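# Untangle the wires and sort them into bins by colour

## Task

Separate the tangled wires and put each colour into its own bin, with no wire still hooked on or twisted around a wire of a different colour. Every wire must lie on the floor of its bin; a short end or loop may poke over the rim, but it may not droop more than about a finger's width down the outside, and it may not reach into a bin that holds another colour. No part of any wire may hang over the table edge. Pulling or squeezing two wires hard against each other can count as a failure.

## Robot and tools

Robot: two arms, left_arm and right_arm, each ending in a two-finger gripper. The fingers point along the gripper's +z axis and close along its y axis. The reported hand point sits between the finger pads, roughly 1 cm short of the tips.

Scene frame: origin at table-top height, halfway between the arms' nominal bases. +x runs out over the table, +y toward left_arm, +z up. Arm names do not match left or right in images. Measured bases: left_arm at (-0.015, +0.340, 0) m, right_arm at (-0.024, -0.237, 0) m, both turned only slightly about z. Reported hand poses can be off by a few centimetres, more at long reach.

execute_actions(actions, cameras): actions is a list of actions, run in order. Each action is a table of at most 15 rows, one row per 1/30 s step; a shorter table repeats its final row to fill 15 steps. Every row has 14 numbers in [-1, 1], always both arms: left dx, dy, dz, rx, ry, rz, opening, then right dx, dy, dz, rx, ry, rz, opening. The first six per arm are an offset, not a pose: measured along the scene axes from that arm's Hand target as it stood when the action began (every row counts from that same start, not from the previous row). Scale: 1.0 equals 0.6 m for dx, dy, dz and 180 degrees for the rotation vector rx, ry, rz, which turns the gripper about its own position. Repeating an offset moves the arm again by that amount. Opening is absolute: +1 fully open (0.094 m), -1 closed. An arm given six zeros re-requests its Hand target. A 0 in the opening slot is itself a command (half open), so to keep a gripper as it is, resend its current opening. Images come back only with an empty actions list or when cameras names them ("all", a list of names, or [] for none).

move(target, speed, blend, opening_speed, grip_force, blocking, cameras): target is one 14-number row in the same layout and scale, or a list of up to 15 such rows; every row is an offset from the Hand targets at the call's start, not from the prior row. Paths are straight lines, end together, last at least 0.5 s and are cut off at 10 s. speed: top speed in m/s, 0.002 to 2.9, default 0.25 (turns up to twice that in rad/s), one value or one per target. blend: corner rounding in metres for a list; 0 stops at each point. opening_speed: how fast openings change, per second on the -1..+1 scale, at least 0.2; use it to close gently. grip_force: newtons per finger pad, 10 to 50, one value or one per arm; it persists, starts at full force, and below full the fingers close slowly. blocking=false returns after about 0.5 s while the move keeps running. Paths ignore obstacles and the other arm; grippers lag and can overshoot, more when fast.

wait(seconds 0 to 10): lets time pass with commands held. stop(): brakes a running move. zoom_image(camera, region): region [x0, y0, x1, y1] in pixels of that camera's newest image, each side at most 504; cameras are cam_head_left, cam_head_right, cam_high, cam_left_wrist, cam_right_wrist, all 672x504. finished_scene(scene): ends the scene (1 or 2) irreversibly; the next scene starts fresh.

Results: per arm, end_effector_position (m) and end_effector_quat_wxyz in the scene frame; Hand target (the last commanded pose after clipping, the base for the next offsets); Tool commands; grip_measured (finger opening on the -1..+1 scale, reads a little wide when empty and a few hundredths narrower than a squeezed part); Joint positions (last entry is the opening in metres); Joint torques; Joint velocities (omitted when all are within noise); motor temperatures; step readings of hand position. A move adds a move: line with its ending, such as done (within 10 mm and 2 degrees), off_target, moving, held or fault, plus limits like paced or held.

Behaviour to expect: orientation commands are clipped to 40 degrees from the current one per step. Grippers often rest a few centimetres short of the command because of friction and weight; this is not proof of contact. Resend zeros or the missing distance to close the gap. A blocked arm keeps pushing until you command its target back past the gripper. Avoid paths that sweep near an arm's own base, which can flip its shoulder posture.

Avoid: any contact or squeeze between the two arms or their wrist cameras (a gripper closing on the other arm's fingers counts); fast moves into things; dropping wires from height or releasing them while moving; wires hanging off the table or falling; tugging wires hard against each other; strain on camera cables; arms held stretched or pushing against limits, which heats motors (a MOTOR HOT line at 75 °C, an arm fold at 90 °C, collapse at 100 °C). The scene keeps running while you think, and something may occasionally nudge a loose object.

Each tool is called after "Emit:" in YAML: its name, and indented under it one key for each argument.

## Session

Emit:
execute_actions:
  actions: []

Scene clock: 0.00 s.
left_arm: end_effector_position=(+0.3868, +0.3519, +0.1109) grip_measured=+1.000 end_effector_quat_wxyz=(+0.599, -0.038, +0.799, +0.033) | right_arm: end_effector_position=(+0.3894, -0.2338, +0.1162) grip_measured=+1.000 end_effector_quat_wxyz=(+0.600, +0.022, +0.798, -0.062)
Joint positions: left_arm=[-0.064 1.534 0.37 0.879 -0.127 -0.03 0.094] | right_arm=[0.115 1.563 0.425 0.854 0.225 -0.009 0.094]
Joint velocities: within noise
Joint torques (N m): no reading
Motor temperatures (°C): left_arm=[33 34 38 31 31 33 34] | right_arm=[31 32 34 34 34 32 33]
Heat: left arm: 38 °C; right arm: 34 °C.
Hand target: left_arm +0.3868, +0.3524, +0.1108; +0.598, -0.039, +0.800, +0.034 | right_arm +0.3910, -0.2338, +0.1210; +0.604, +0.024, +0.794, -0.061
Tool commands: left_gripper/opening=+1.0 right_gripper/opening=+1.0

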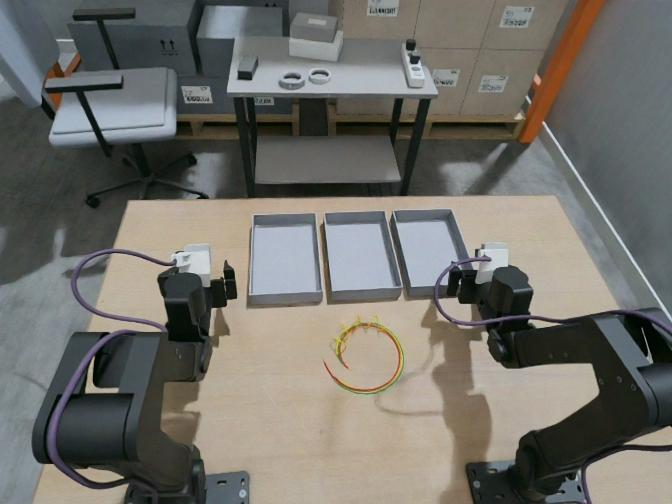

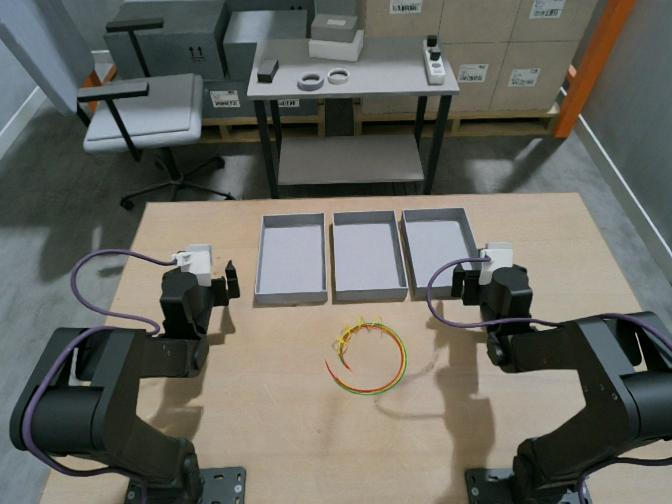

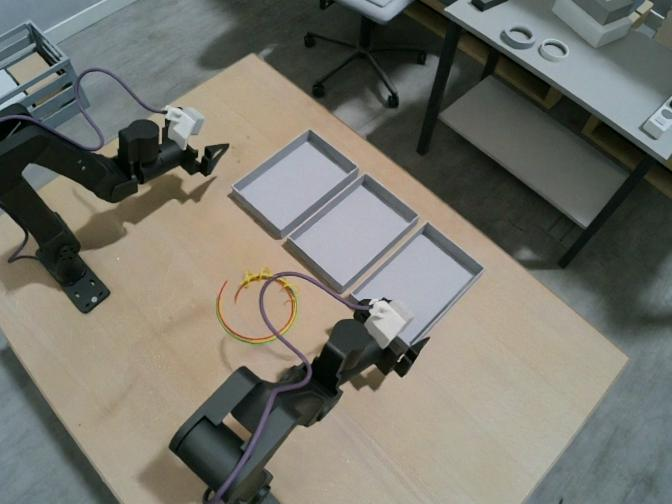

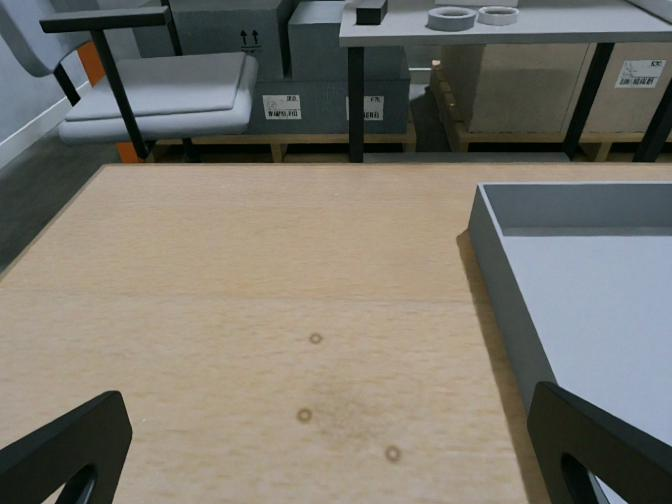

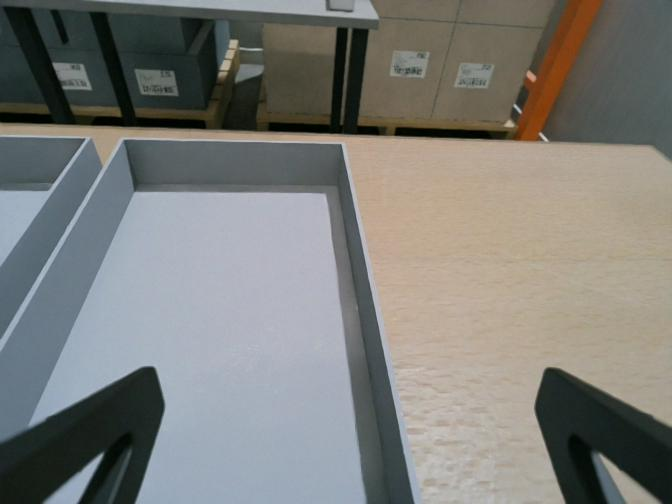

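Emit:
zoom_image:
  camera: "cam_head_left"
  region: [310, 300, 420, 405]

Emit:
zoom_image:
  camera: "cam_high"
  region: [200, 250, 320, 350]

Scaled by 4.582 from the camera's 672x504 image, which has a finer 960x720 frame.

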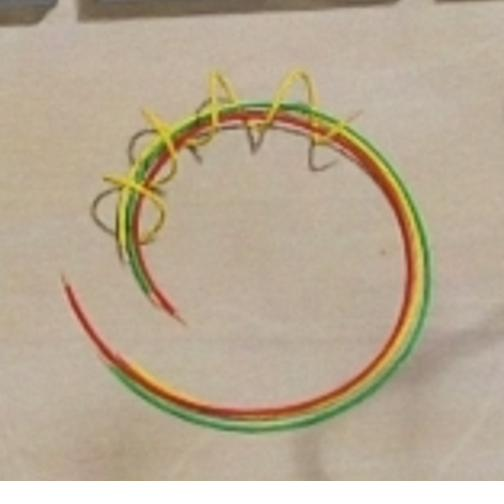

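Scaled by 4.200 from the camera's 672x504 image, which has a finer 960x720 frame.

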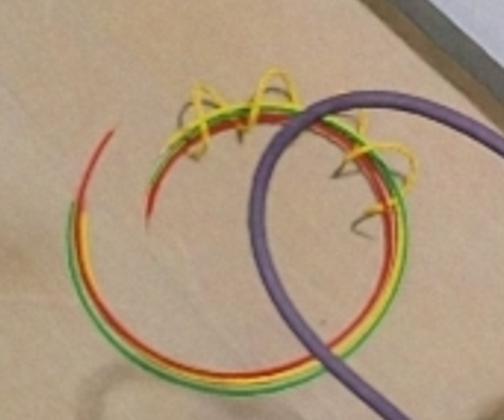

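Emit:
move:
  target:
    - [-0.15,-0.3,0.18,-0.023,0.408,-0.027,0,-0.05,-0.1,0.13,0.042,0.413,0.016,0]
    - [-0.24,-0.55,0.18,-0.023,0.408,-0.027,0,-0.05,-0.1,0.13,0.042,0.413,0.016,0]
  blend: 0.03
  cameras: ["cam_left_wrist","cam_head_left"]

Emit:
zoom_image:
  camera: "cam_left_wrist"
  region: [150, 60, 520, 380]

Scene clock: 27.50 s.
left_arm: end_effector_position=(+0.2402, +0.0206, +0.2201) grip_measured=+0.003 end_effector_quat_wxyz=(+0.067, +0.008, +0.994, -0.083) | right_arm: end_effector_position=(+0.3577, -0.2923, +0.1949) grip_measured=+0.002 end_effector_quat_wxyz=(+0.053, +0.000, +0.999, -0.011)
Joint positions: left_arm=[-0.933 1.986 2.175 -1.546 0 -0.882 0.047] | right_arm=[-0.131 1.959 2.046 -1.55 0.008 -0.142 0.047]
Joint torques (N m): left_arm=[0.79 -8.43 6.74 0.42 0.03 -0.1] | right_arm=[-0.47 -8.02 8.13 0.34 -0.12 -0.07]
Motor temperatures (°C): left_arm=[33 36 40 36 31 33 34] | right_arm=[31 34 36 37 34 32 33]
Heat: left arm: 40 °C; right arm: 37 °C.
Hand target: left_arm +0.2429, +0.0224, +0.2186; +0.000, +0.001, +1.000, +0.000 | right_arm +0.3611, -0.2939, +0.1989; +0.000, +0.000, +1.000, +0.000
Off the commanded pose: left_arm 0.003 m, 12 deg | right_arm 0.006 m, 6 deg.
joint sent to its limit (left arm) — joint 4 (wrist pitch), lower limit. The joint targets are off in orientation, not in position.
joint sent to its limit (right arm) — joint 4 (wrist pitch), lower limit. The joint targets are off in orientation, not in position.
move: off_target (left_arm, right_arm)
Images, in order (width x height): cam_head_left 672x504, cam_left_wrist 672x504.

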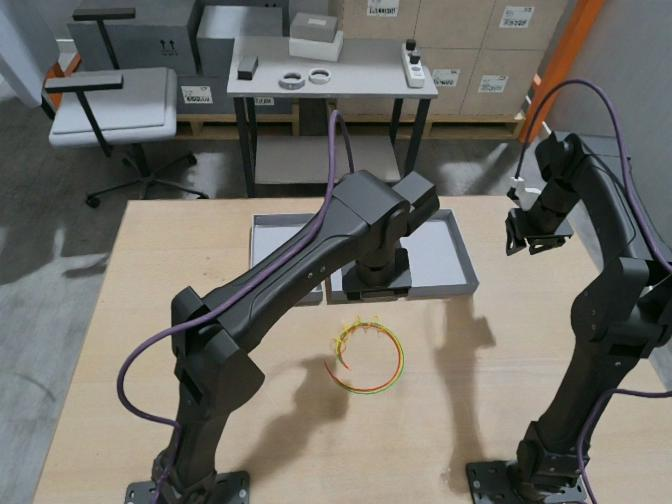

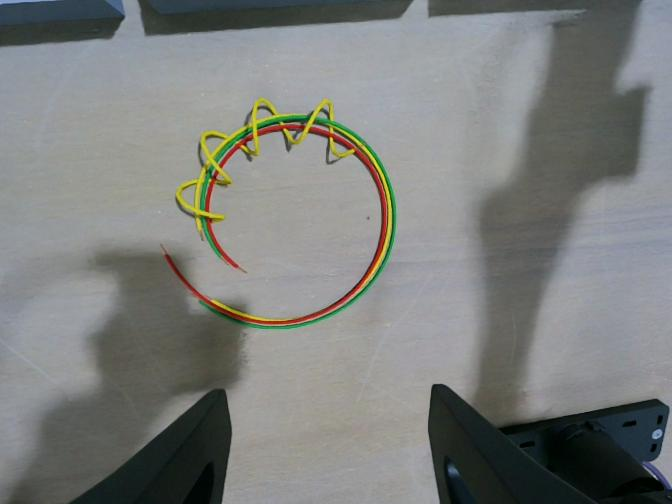

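Scaled by 1.362 from the camera's 672x504 image, which has a finer 960x720 frame.

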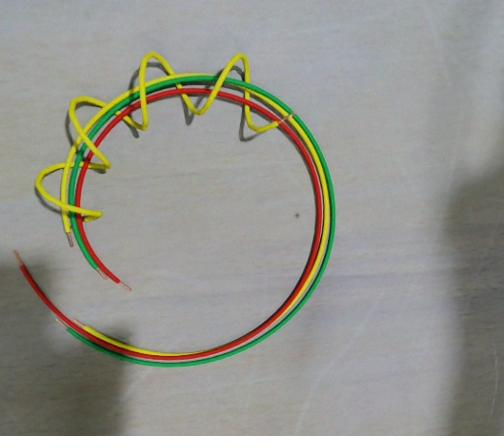

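Emit:
move:
  target: [-0.02,0.1,-0.2,0,0,0,-0.6,0,0,0,0,0,0,0]
  cameras: ["cam_left_wrist"]

Emit:
zoom_image:
  camera: "cam_left_wrist"
  region: [150, 0, 620, 354]

Scene clock: 55.03 s.
left_arm: end_effector_position=(+0.2286, +0.0818, +0.0938) grip_measured=-0.597 end_effector_quat_wxyz=(-0.010, -0.001, +1.000, +0.009) | right_arm: end_effector_position=(+0.3577, -0.2923, +0.1949) grip_measured=+0.002 end_effector_quat_wxyz=(+0.053, +0.000, +0.999, -0.011)
Joint positions: left_arm=[-0.85 1.922 1.594 -1.269 0.003 -0.817 0.019] | right_arm=[-0.131 1.959 2.046 -1.55 0.008 -0.142 0.047]
Joint torques (N m): left_arm=[0.29 -11.41 4.72 0.31 -0.05 0.06] | right_arm=[-0.47 -8.02 8.12 0.34 -0.13 -0.07]
Heat: left arm: 43 °C; right arm: 38 °C.
Hand target: left_arm +0.2309, +0.0824, +0.0987; +0.000, +0.000, +1.000, +0.000 | right_arm +0.3611, -0.2939, +0.1989; +0.000, +0.000, +1.000, +0.000
Off the commanded pose: left_arm 0.005 m, 2 deg | right_arm 0.006 m, 6 deg.
joint sent to its limit (right arm) — joint 4 (wrist pitch), lower limit. The joint targets are off in orientation, not in position.
move: off_target (right_arm)
Images, in order (width x height): cam_left_wrist 672x504.

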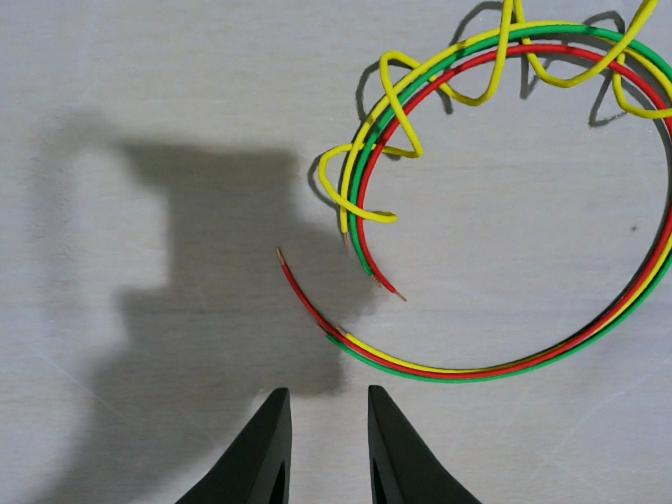

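Scaled by 1.072 from the camera's 672x504 image, which has a finer 960x720 frame.

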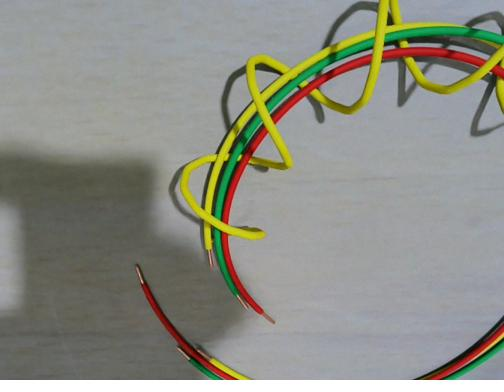

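Emit:
move:
  target: [0.072,0.01,-0.085,0,0,0,-0.78,0,0,0,0,0,0,0]
  speed: 0.12
  cameras: ["cam_left_wrist"]

Emit:
zoom_image:
  camera: "cam_left_wrist"
  region: [200, 240, 470, 450]

Scene clock: 70.70 s.
left_arm: end_effector_position=(+0.2723, +0.0874, +0.0551) grip_measured=-0.777 end_effector_quat_wxyz=(+0.001, -0.002, +1.000, -0.004) | right_arm: end_effector_position=(+0.3577, -0.2923, +0.1949) grip_measured=+0.002 end_effector_quat_wxyz=(+0.053, +0.000, +0.999, -0.011)
Joint positions: left_arm=[-0.756 2.018 1.574 -1.12 0.004 -0.725 0.01] | right_arm=[-0.131 1.959 2.046 -1.55 0.008 -0.142 0.047]
Joint torques (N m): left_arm=[0.23 -9.05 4.97 0.36 -0.03 0.02] | right_arm=[-0.49 -8.02 8.13 0.35 -0.12 -0.07]
Motor temperatures (°C): left_arm=[33 42 41 33 31 33 34] | right_arm=[31 38 38 35 34 32 33]
Heat: left arm: 42 °C; right arm: 38 °C.
Hand target: left_arm +0.2741, +0.0884, +0.0476; +0.000, +0.001, +1.000, +0.000 | right_arm +0.3611, -0.2939, +0.1989; +0.000, +0.000, +1.000, +0.000
Off the commanded pose: left_arm 0.008 m, 1 deg | right_arm 0.006 m, 6 deg.
joint sent to its limit (right arm) — joint 4 (wrist pitch), lower limit. The joint targets are off in orientation, not in position.
move: off_target (right_arm)
Images, in order (width x height): cam_left_wrist 672x504.

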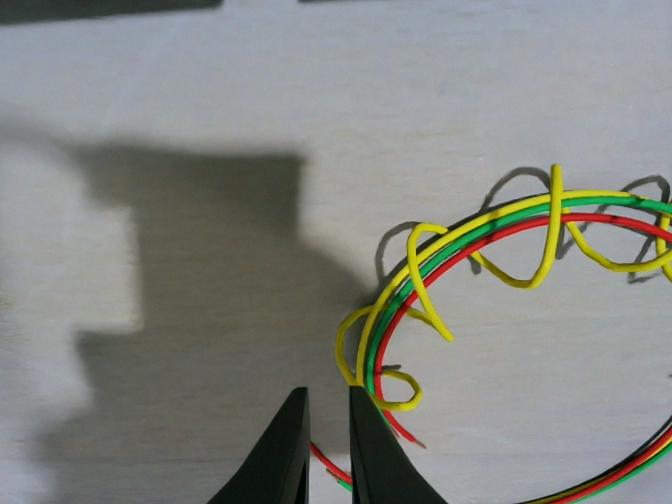

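Scaled by 1.867 from the camera's 672x504 image, which has a finer 960x720 frame.

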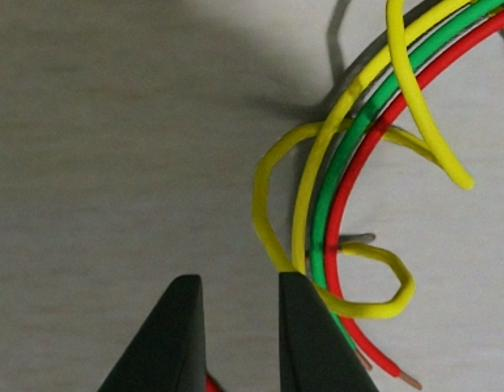

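Emit:
move:
  target: [-0.007,-0.005,-0.055,0,0,0,-0.78,0,0,0,0,0,0,0]
  speed: 0.06
  grip_force: 25
  cameras: ["cam_left_wrist"]

Emit:
zoom_image:
  camera: "cam_left_wrist"
  region: [230, 290, 450, 480]

Scene clock: 80.07 s.
left_arm: end_effector_position=(+0.2720, +0.0861, +0.0242) grip_measured=-0.777 end_effector_quat_wxyz=(+0.004, +0.000, +1.000, -0.006) | right_arm: end_effector_position=(+0.3577, -0.2923, +0.1949) grip_measured=+0.002 end_effector_quat_wxyz=(+0.053, +0.000, +0.999, -0.011)
Joint positions: left_arm=[-0.759 2.045 1.488 -1 0.004 -0.724 0.01] | right_arm=[-0.131 1.959 2.046 -1.55 0.008 -0.142 0.047]
Joint torques (N m): left_arm=[-0.62 -8.77 4.6 0.39 0.03 -0.07] | right_arm=[-0.49 -8.01 8.12 0.35 -0.12 -0.07]
Heat: left arm: 41 °C; right arm: 39 °C.
Hand target: left_arm +0.2698, +0.0854, +0.0147; +0.000, +0.001, +1.000, +0.000 | right_arm +0.3611, -0.2939, +0.1989; +0.000, +0.000, +1.000, +0.000
Off the commanded pose: left_arm 0.010 m, 1 deg | right_arm 0.006 m, 6 deg.
joint sent to its limit (right arm) — joint 4 (wrist pitch), lower limit. The joint targets are off in orientation, not in position.
grip_force (N): 25, 25
move: off_target (right_arm)
Images, in order (width x height): cam_left_wrist 672x504.

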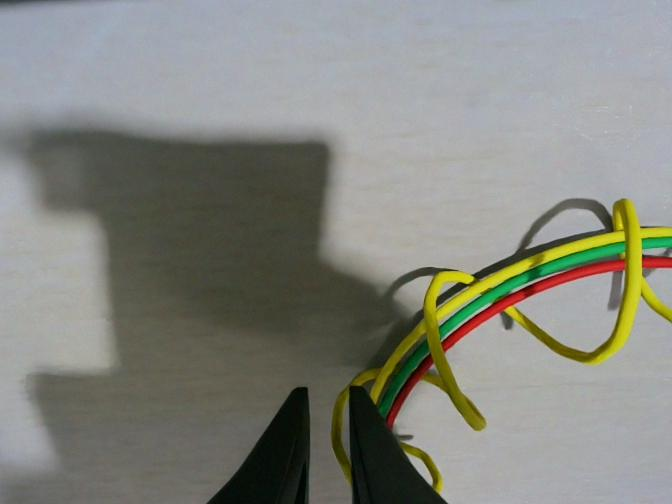

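Scaled by 2.291 from the camera's 672x504 image, which has a finer 960x720 frame.

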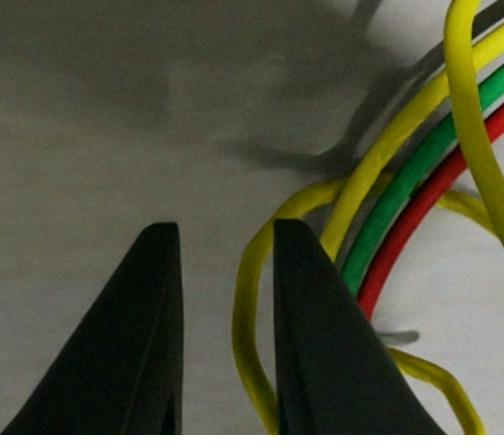

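Emit:
move:
  target:
    - [-0.006,0.0,-0.014,0,0,0,-0.78,0,0,0,0,0,0,0]
    - [-0.006,0.0,-0.014,0,0,0,-1,0,0,0,0,0,0,0]
  speed: 0.05
  opening_speed: 0.3
  cameras: ["cam_left_wrist"]

Emit:
zoom_image:
  camera: "cam_left_wrist"
  region: [230, 290, 450, 480]

Scene clock: 89.70 s.
left_arm: end_effector_position=(+0.2696, +0.0851, +0.0168) grip_measured=-0.950 end_effector_quat_wxyz=(+0.006, +0.001, +1.000, -0.008) | right_arm: end_effector_position=(+0.3577, -0.2923, +0.1949) grip_measured=+0.002 end_effector_quat_wxyz=(+0.053, +0.000, +0.999, -0.011)
Joint positions: left_arm=[-0.765 2.045 1.457 -0.963 0.004 -0.729 0.002] | right_arm=[-0.131 1.959 2.046 -1.55 0.008 -0.142 0.047]
Joint torques (N m): left_arm=[-0.75 -8.62 4.63 0.41 -0.03 -0.11] | right_arm=[-0.47 -8.01 8.12 0.34 -0.12 -0.07]
Heat: left arm: 42 °C; right arm: 39 °C.
Hand target: left_arm +0.2663, +0.0854, +0.0063; +0.000, +0.001, +1.000, +0.000 | right_arm +0.3611, -0.2939, +0.1989; +0.000, +0.000, +1.000, +0.000
Off the commanded pose: left_arm 0.011 m, 1 deg | right_arm 0.006 m, 6 deg.
joint sent to its limit (right arm) — joint 4 (wrist pitch), lower limit. The joint targets are off in orientation, not in position.
grip_force (N): 25, 25
move: off_target (left_arm, right_arm); target 2's new opening was sent with left_arm's hand 0.011 m and 1 deg from that target
Images, in order (width x height): cam_left_wrist 672x504.

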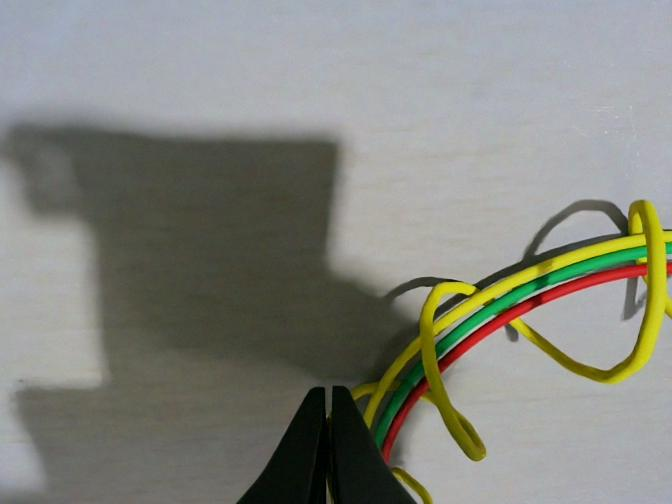

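Scaled by 2.291 from the camera's 672x504 image, which has a finer 960x720 frame.

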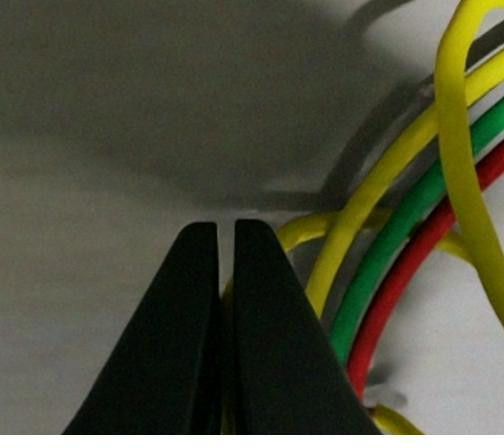

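Emit:
move:
  target: [-0.1,0,0.025,0,0,0,-1,0,0,0,0,0,0,0]
  speed: 0.03
  cameras: ["cam_left_wrist","cam_head_left"]

Emit:
zoom_image:
  camera: "cam_left_wrist"
  region: [200, 100, 672, 454]

Emit:
zoom_image:
  camera: "cam_head_left"
  region: [310, 300, 420, 405]

Scene clock: 104.70 s.
left_arm: end_effector_position=(+0.2097, +0.0841, +0.0165) grip_measured=-0.951 end_effector_quat_wxyz=(-0.003, +0.002, +1.000, +0.002) | right_arm: end_effector_position=(+0.3577, -0.2923, +0.1949) grip_measured=+0.002 end_effector_quat_wxyz=(+0.053, +0.000, +0.999, -0.011)
Joint positions: left_arm=[-0.886 1.922 1.276 -0.932 0.002 -0.848 0.002] | right_arm=[-0.131 1.959 2.046 -1.55 0.008 -0.142 0.047]
Joint torques (N m): left_arm=[-0.62 -11.23 4.38 0.19 -0.01 -0.09] | right_arm=[-0.47 -8.01 8.12 0.34 -0.13 -0.07]
Heat: left arm: 43 °C; right arm: 39 °C.
Hand target: left_arm +0.2062, +0.0854, +0.0213; +0.000, +0.001, +1.000, +0.000 | right_arm +0.3611, -0.2939, +0.1989; +0.000, +0.000, +1.000, +0.000
Off the commanded pose: left_arm 0.006 m, 0 deg | right_arm 0.006 m, 6 deg.
joint sent to its limit (right arm) — joint 4 (wrist pitch), lower limit. The joint targets are off in orientation, not in position.
grip_force (N): 25, 25
move: off_target (right_arm)
Images, in order (width x height): cam_head_left 672x504, cam_left_wrist 672x504.

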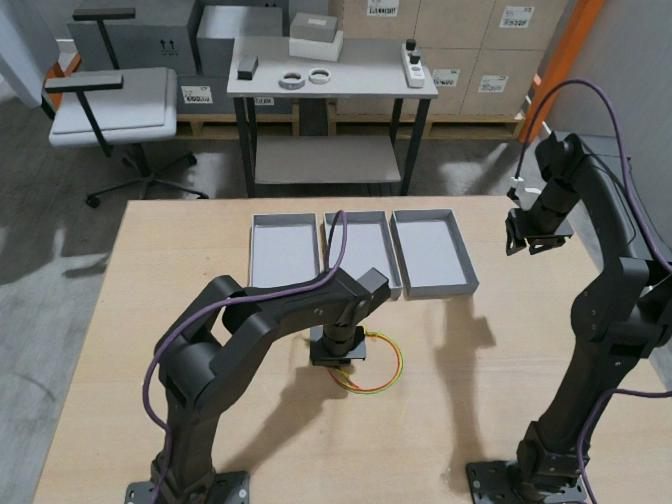

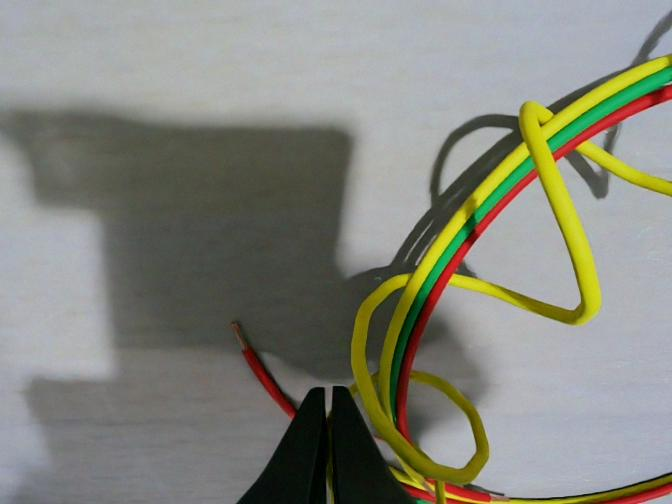

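Scaled by 1.068 from the camera's 672x504 image, which has a finer 960x720 frame.

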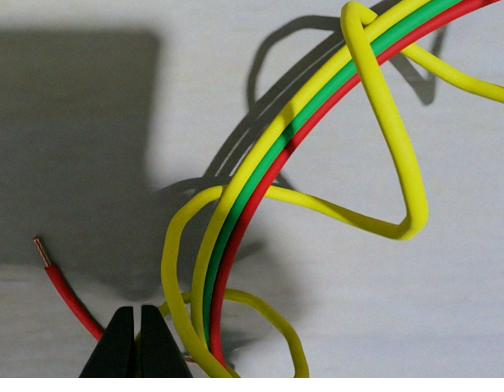

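Scaled by 4.582 from the camera's 672x504 image, which has a finer 960x720 frame.

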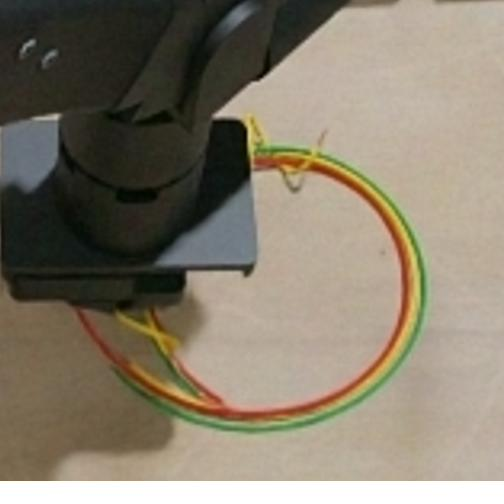

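Emit:
move:
  target: [-0.07,0,0.06,0,0,0,-1,0,0,0,0,0,0,0]
  speed: 0.03
  cameras: ["cam_left_wrist","cam_head_left","cam_high"]

Emit:
zoom_image:
  camera: "cam_left_wrist"
  region: [200, 100, 672, 454]

Emit:
zoom_image:
  camera: "cam_high"
  region: [200, 250, 320, 350]

Scene clock: 122.13 s.
left_arm: end_effector_position=(+0.1699, +0.0802, +0.0538) grip_measured=-0.951 end_effector_quat_wxyz=(+0.002, +0.002, +1.000, -0.004) | right_arm: end_effector_position=(+0.3577, -0.2923, +0.1949) grip_measured=+0.002 end_effector_quat_wxyz=(+0.053, +0.000, +0.999, -0.011)
Joint positions: left_arm=[-0.988 1.781 1.25 -1.03 0.002 -0.95 0.002] | right_arm=[-0.131 1.959 2.046 -1.55 0.008 -0.142 0.047]
Joint torques (N m): left_arm=[-0.46 -10.02 4.31 0.01 0.05 -0.05] | right_arm=[-0.49 -8.01 8.12 0.35 -0.13 -0.07]
Heat: left arm: 45 °C; right arm: 40 °C.
Hand target: left_arm +0.1643, +0.0854, +0.0573; +0.000, +0.000, +1.000, +0.000 | right_arm +0.3611, -0.2939, +0.1989; +0.000, +0.000, +1.000, +0.000
Off the commanded pose: left_arm 0.008 m, 1 deg | right_arm 0.006 m, 6 deg.
joint sent to its limit (right arm) — joint 4 (wrist pitch), lower limit. The joint targets are off in orientation, not in position.
grip_force (N): 25, 25
move: off_target (right_arm)
Images, in order (width x height): cam_head_left 672x504, cam_high 672x504, cam_left_wrist 672x504.

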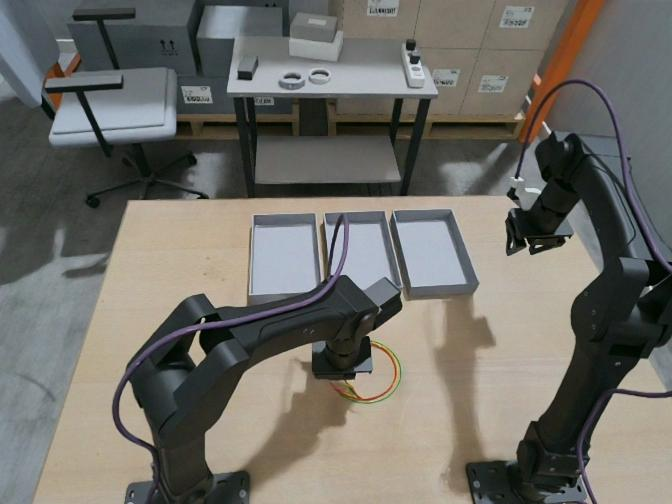

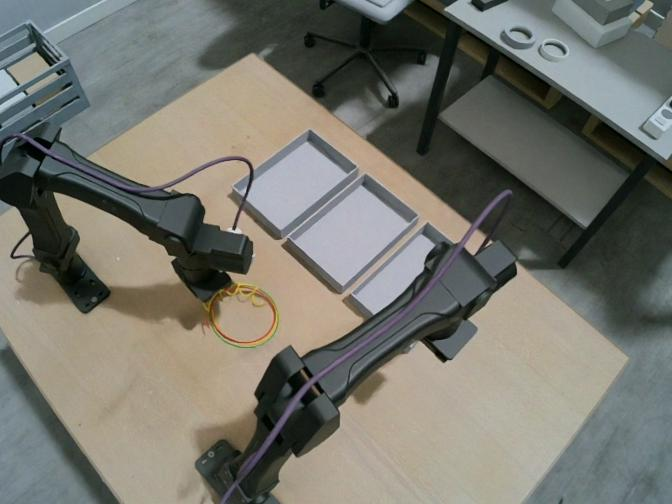

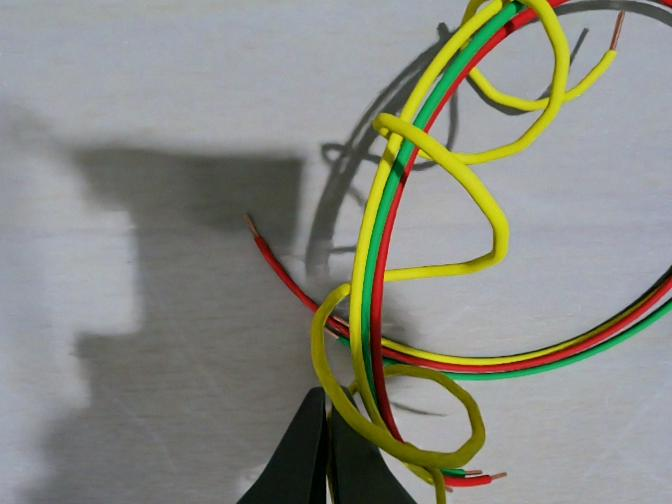

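Scaled by 1.068 from the camera's 672x504 image, which has a finer 960x720 frame.

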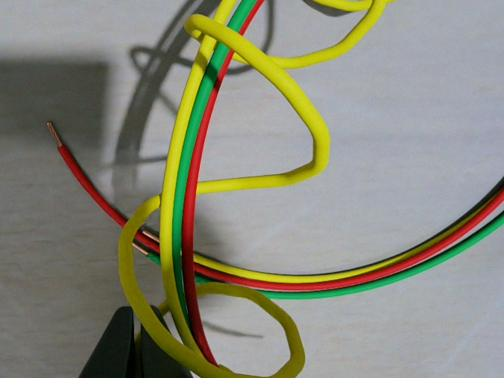

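Scaled by 4.200 from the camera's 672x504 image, which has a finer 960x720 frame.

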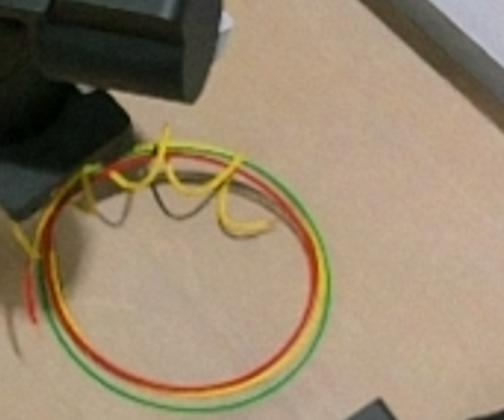

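Emit:
move:
  target: [0,0,0,0,0,0,-1,-0.2,0.37,-0.13,0,0,0,-1]
  speed: 0.2
  cameras: ["cam_right_wrist","cam_head_left"]

Scene clock: 144.60 s.
left_arm: end_effector_position=(+0.1699, +0.0803, +0.0538) grip_measured=-0.951 end_effector_quat_wxyz=(+0.002, +0.002, +1.000, -0.004) | right_arm: end_effector_position=(+0.2414, -0.0705, +0.1184) grip_measured=-0.981 end_effector_quat_wxyz=(-0.008, -0.004, +1.000, -0.005)
Joint positions: left_arm=[-0.988 1.781 1.25 -1.03 0.002 -0.95 0.002] | right_arm=[0.57 1.747 1.468 -1.311 0 0.55 0.001]
Joint torques (N m): left_arm=[-0.65 -9.96 4.48 0.02 0.01 -0.11] | right_arm=[-0.21 -9.01 4.42 0.36 -0.05 0.07]
Heat: left arm: 46 °C; right arm: 41 °C.
Hand target: left_arm +0.1643, +0.0855, +0.0573; +0.000, +0.001, +1.000, +0.000 | right_arm +0.2411, -0.0718, +0.1211; +0.001, +0.000, +1.000, +0.000
Off the commanded pose: left_arm 0.008 m, 1 deg | right_arm 0.003 m, 1 deg.
grip_force (N): 25, 25
move: done
Images, in order (width x height): cam_head_left 672x504, cam_right_wrist 672x504.

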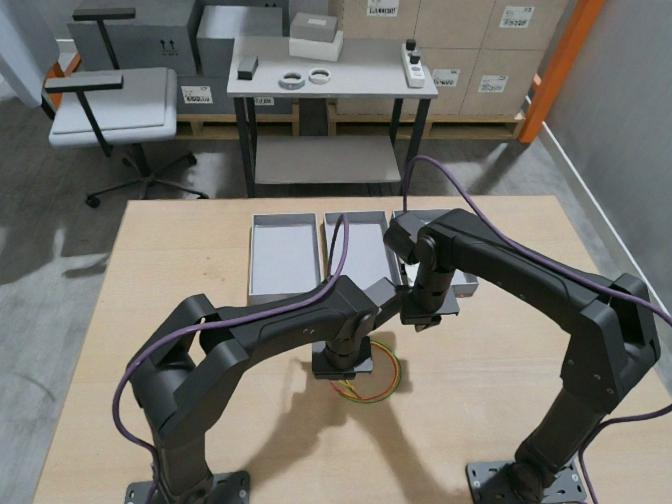

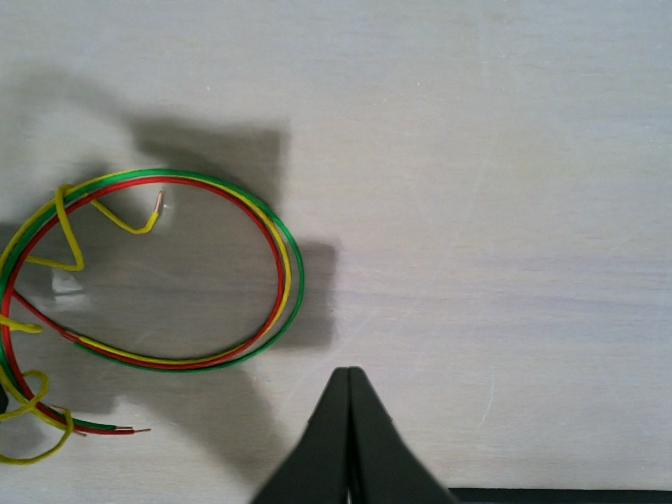

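Emit:
move:
  target:
    - [0,0,-0.02,0,0,0,-1,0.02,-0.25,0.05,0,0,0,-1]
    - [-0.02,-0.06,-0.055,0,0,0,-1,0.02,-0.33,0.05,0,0,0,-1]
    - [-0.02,-0.16,-0.055,0,0,0,-1,0.02,-0.33,0.05,0,0,0,-1]
  speed: [0.12,0.04,0.04]
  cameras: ["cam_left_wrist","cam_head_left"]

Emit:
zoom_image:
  camera: "cam_left_wrist"
  region: [200, 100, 672, 454]

Emit:
zoom_image:
  camera: "cam_head_left"
  region: [310, 310, 430, 425]

Scene clock: 175.47 s.
left_arm: end_effector_position=(+0.1539, -0.0096, +0.0274) grip_measured=-0.951 end_effector_quat_wxyz=(+0.003, +0.002, +1.000, -0.010) | right_arm: end_effector_position=(+0.2511, -0.2684, +0.1391) grip_measured=-0.981 end_effector_quat_wxyz=(-0.018, +0.001, +1.000, +0.001)
Joint positions: left_arm=[-1.156 2.054 1.514 -1.011 0.003 -1.118 0.002] | right_arm=[-0.104 1.623 1.411 -1.395 0.001 -0.113 0.001]
Joint torques (N m): left_arm=[-0.7 -8.75 6.86 0.08 0.01 -0.07] | right_arm=[-0.36 -8.08 7.38 0.06 -0.06 -0.07]
Motor temperatures (°C): left_arm=[33 46 41 32 31 33 35] | right_arm=[31 43 38 35 34 32 34]
Heat: left arm: 46 °C; right arm: 43 °C.
Hand target: left_arm +0.1523, -0.0106, +0.0243; +0.000, +0.000, +1.000, +0.000 | right_arm +0.2530, -0.2698, +0.1510; +0.000, +0.000, +1.000, +0.000
Off the commanded pose: left_arm 0.004 m, 1 deg | right_arm 0.012 m, 2 deg.
grip_force (N): 25, 25
move: off_target (right_arm)
Images, in order (width x height): cam_head_left 672x504, cam_left_wrist 672x504.

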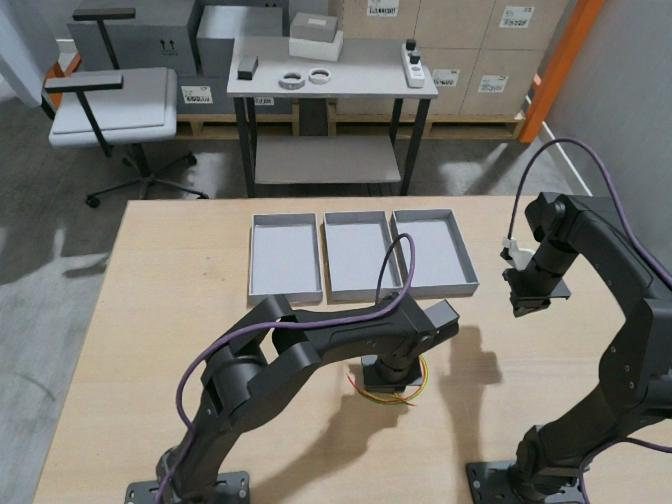

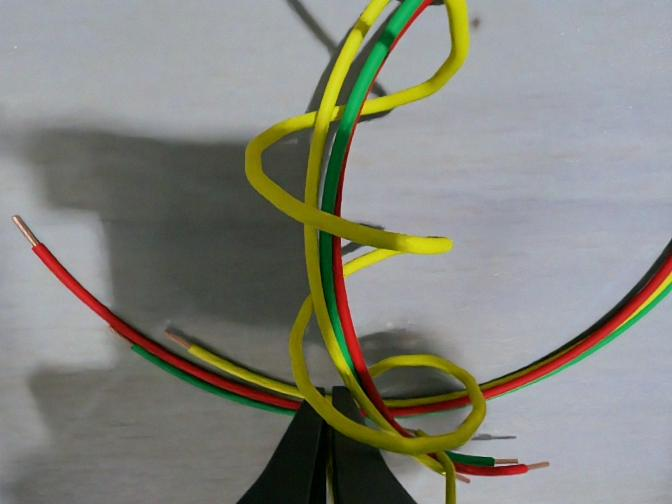

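Scaled by 1.068 from the camera's 672x504 image, which has a finer 960x720 frame.

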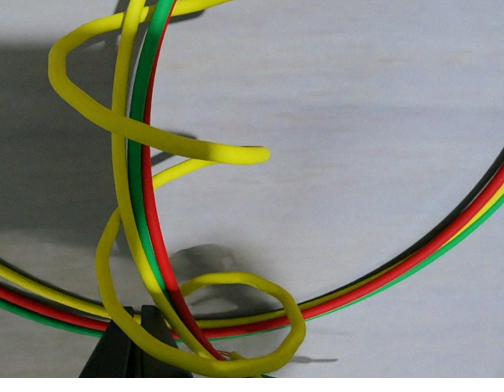

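Scaled by 4.200 from the camera's 672x504 image, which has a finer 960x720 frame.

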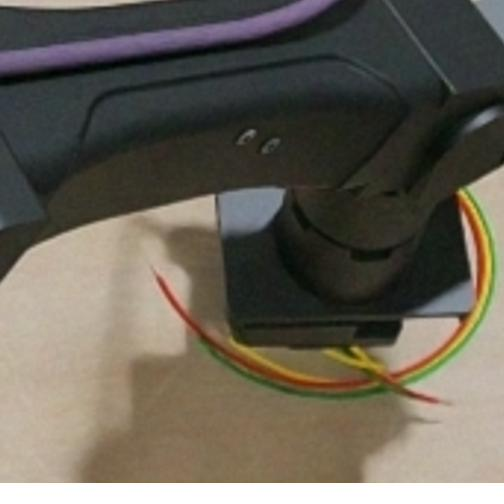

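Emit:
move:
  target: [0.03,0.06,0,0,0,0,-1,-0.06,0.1,-0.05,0,0,0,-0.6]
  speed: 0.08
  cameras: ["cam_left_wrist","cam_right_wrist","cam_high"]

Emit:
zoom_image:
  camera: "cam_right_wrist"
  region: [0, 0, 420, 420]

Emit:
zoom_image:
  camera: "cam_high"
  region: [190, 260, 310, 380]

Scene clock: 208.17 s.
left_arm: end_effector_position=(+0.1675, +0.0258, +0.0188) grip_measured=-0.951 end_effector_quat_wxyz=(-0.008, -0.001, +1.000, +0.011) | right_arm: end_effector_position=(+0.2176, -0.2110, +0.1184) grip_measured=-0.602 end_effector_quat_wxyz=(-0.013, -0.001, +1.000, -0.002)
Joint positions: left_arm=[-1.08 2.017 1.422 -1.003 0.003 -1.046 0.002] | right_arm=[0.116 1.486 1.196 -1.306 0 0.104 0.019]
Joint torques (N m): left_arm=[0.58 -11.96 4.36 0.31 -0.02 0.03] | right_arm=[0.39 -7.01 4.53 0.33 -0.06 0.06]
Heat: left arm: 45 °C; right arm: 42 °C.
Hand target: left_arm +0.1704, +0.0254, +0.0244; +0.000, +0.001, +1.000, +0.000 | right_arm +0.2171, -0.2098, +0.1211; +0.001, +0.000, +1.000, +0.000
Off the commanded pose: left_arm 0.006 m, 2 deg | right_arm 0.003 m, 2 deg.
grip_force (N): 25, 25
move: done
Images, in order (width x height): cam_high 672x504, cam_left_wrist 672x504, cam_right_wrist 672x504.

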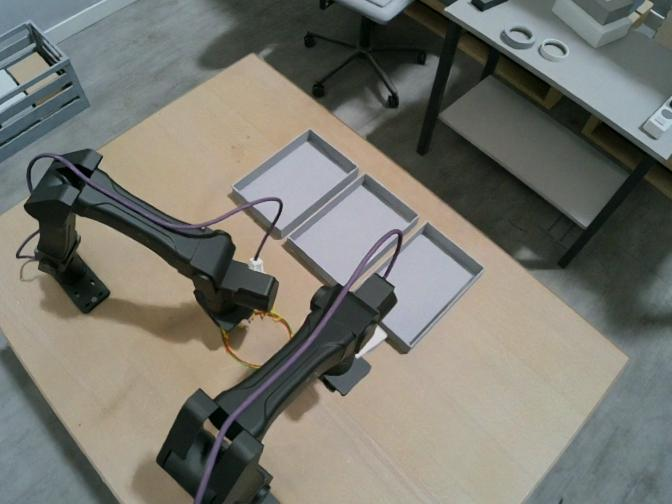

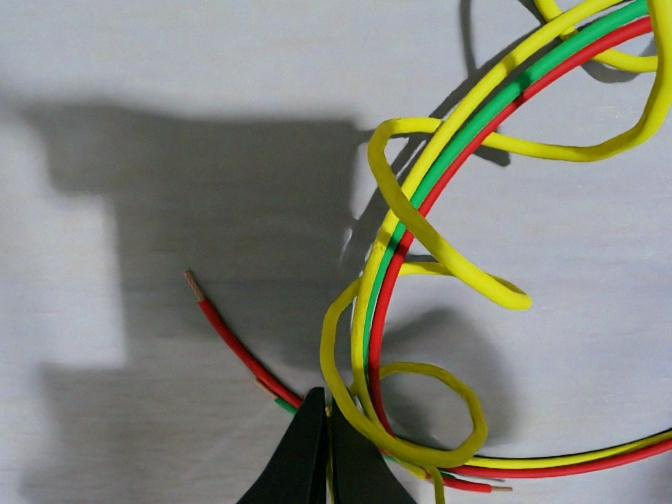

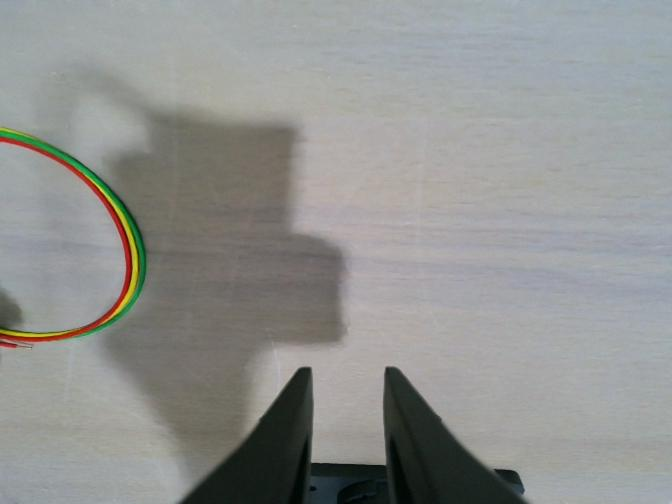

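Scaled by 1.200 from the camera's 672x504 image, which has a finer 960x720 frame.

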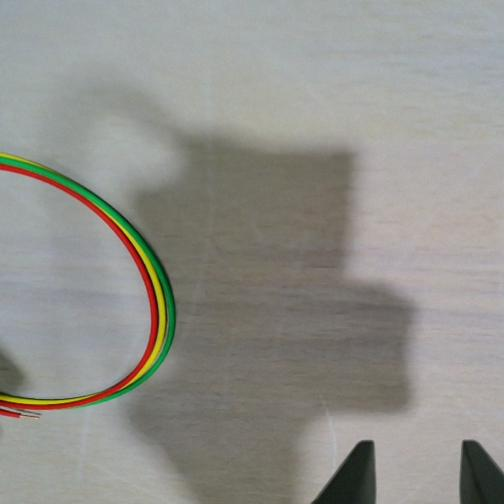

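Scaled by 4.200 from the camera's 672x504 image, which has a finer 960x720 frame.

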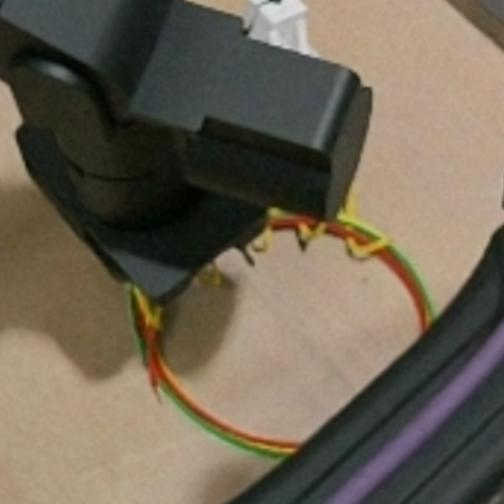

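Emit:
move:
  target: [0.05,-0.02,0.22,0,0,0,-1,0,-0.15,0.05,0,0,0,-0.6]
  speed: 0.05
  cameras: ["cam_left_wrist","cam_head_left","cam_high"]

Emit:
zoom_image:
  camera: "cam_left_wrist"
  region: [180, 100, 672, 470]

Emit:
zoom_image:
  camera: "cam_high"
  region: [190, 230, 330, 370]

Scene clock: 266.07 s.
left_arm: end_effector_position=(+0.1978, +0.0111, +0.1592) grip_measured=-0.951 end_effector_quat_wxyz=(+0.005, +0.001, +1.000, -0.010) | right_arm: end_effector_position=(+0.2126, -0.2973, +0.1443) grip_measured=-0.602 end_effector_quat_wxyz=(-0.007, +0.001, +1.000, +0.002)
Joint positions: left_arm=[-1.032 2.045 2.029 -1.533 0.003 -0.996 0.002] | right_arm=[-0.241 1.48 1.292 -1.398 0 -0.25 0.019]
Joint torques (N m): left_arm=[0.62 -8.62 6.91 0.06 0.03 0.03] | right_arm=[-0.43 -4.19 8.27 0.11 -0.05 -0.07]
Motor temperatures (°C): left_arm=[33 54 42 32 31 33 35] | right_arm=[31 39 40 35 34 32 34]
Heat: left arm: 54 °C; right arm: 40 °C.
Hand target: left_arm +0.2003, +0.0133, +0.1563; +0.000, +0.001, +1.000, +0.000 | right_arm +0.2170, -0.2998, +0.1510; +0.000, +0.001, +1.000, +0.000
Off the commanded pose: left_arm 0.004 m, 1 deg | right_arm 0.009 m, 1 deg.
grip_force (N): 25, 25
move: done
Images, in order (width x height): cam_head_left 672x504, cam_high 672x504, cam_left_wrist 672x504.

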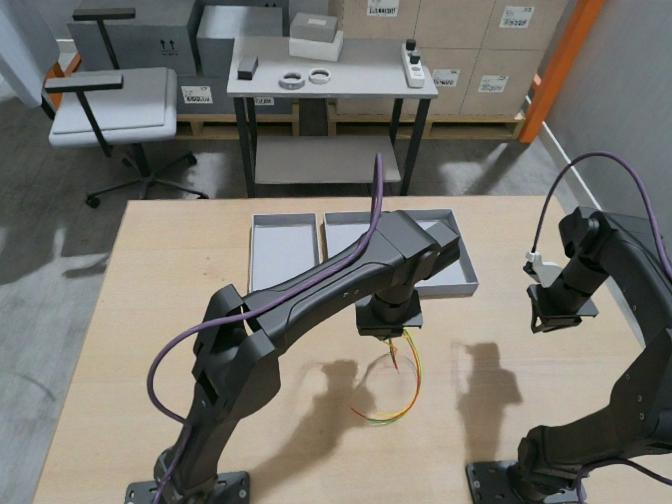

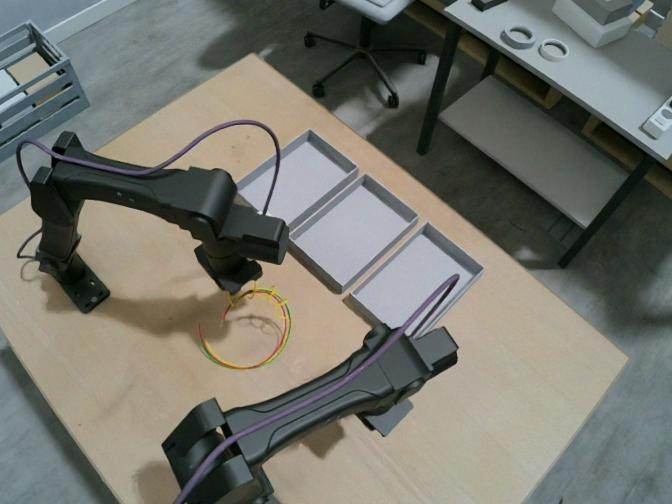

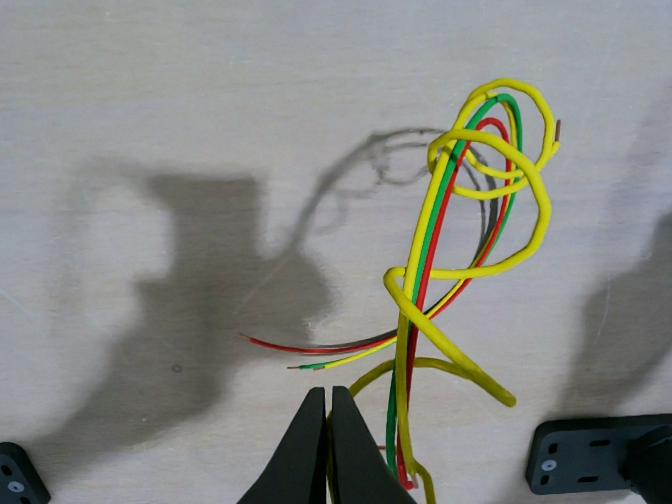

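Scaled by 1.024 from the camera's 672x504 image, which has a finer 960x720 frame.

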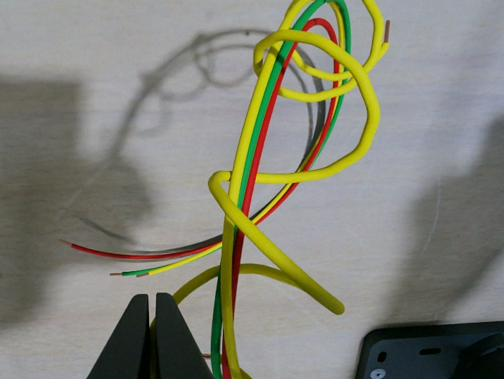

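Scaled by 3.600 from the camera's 672x504 image, which has a finer 960x720 frame.

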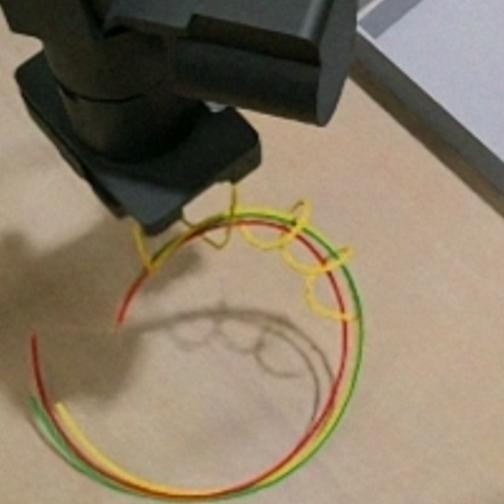

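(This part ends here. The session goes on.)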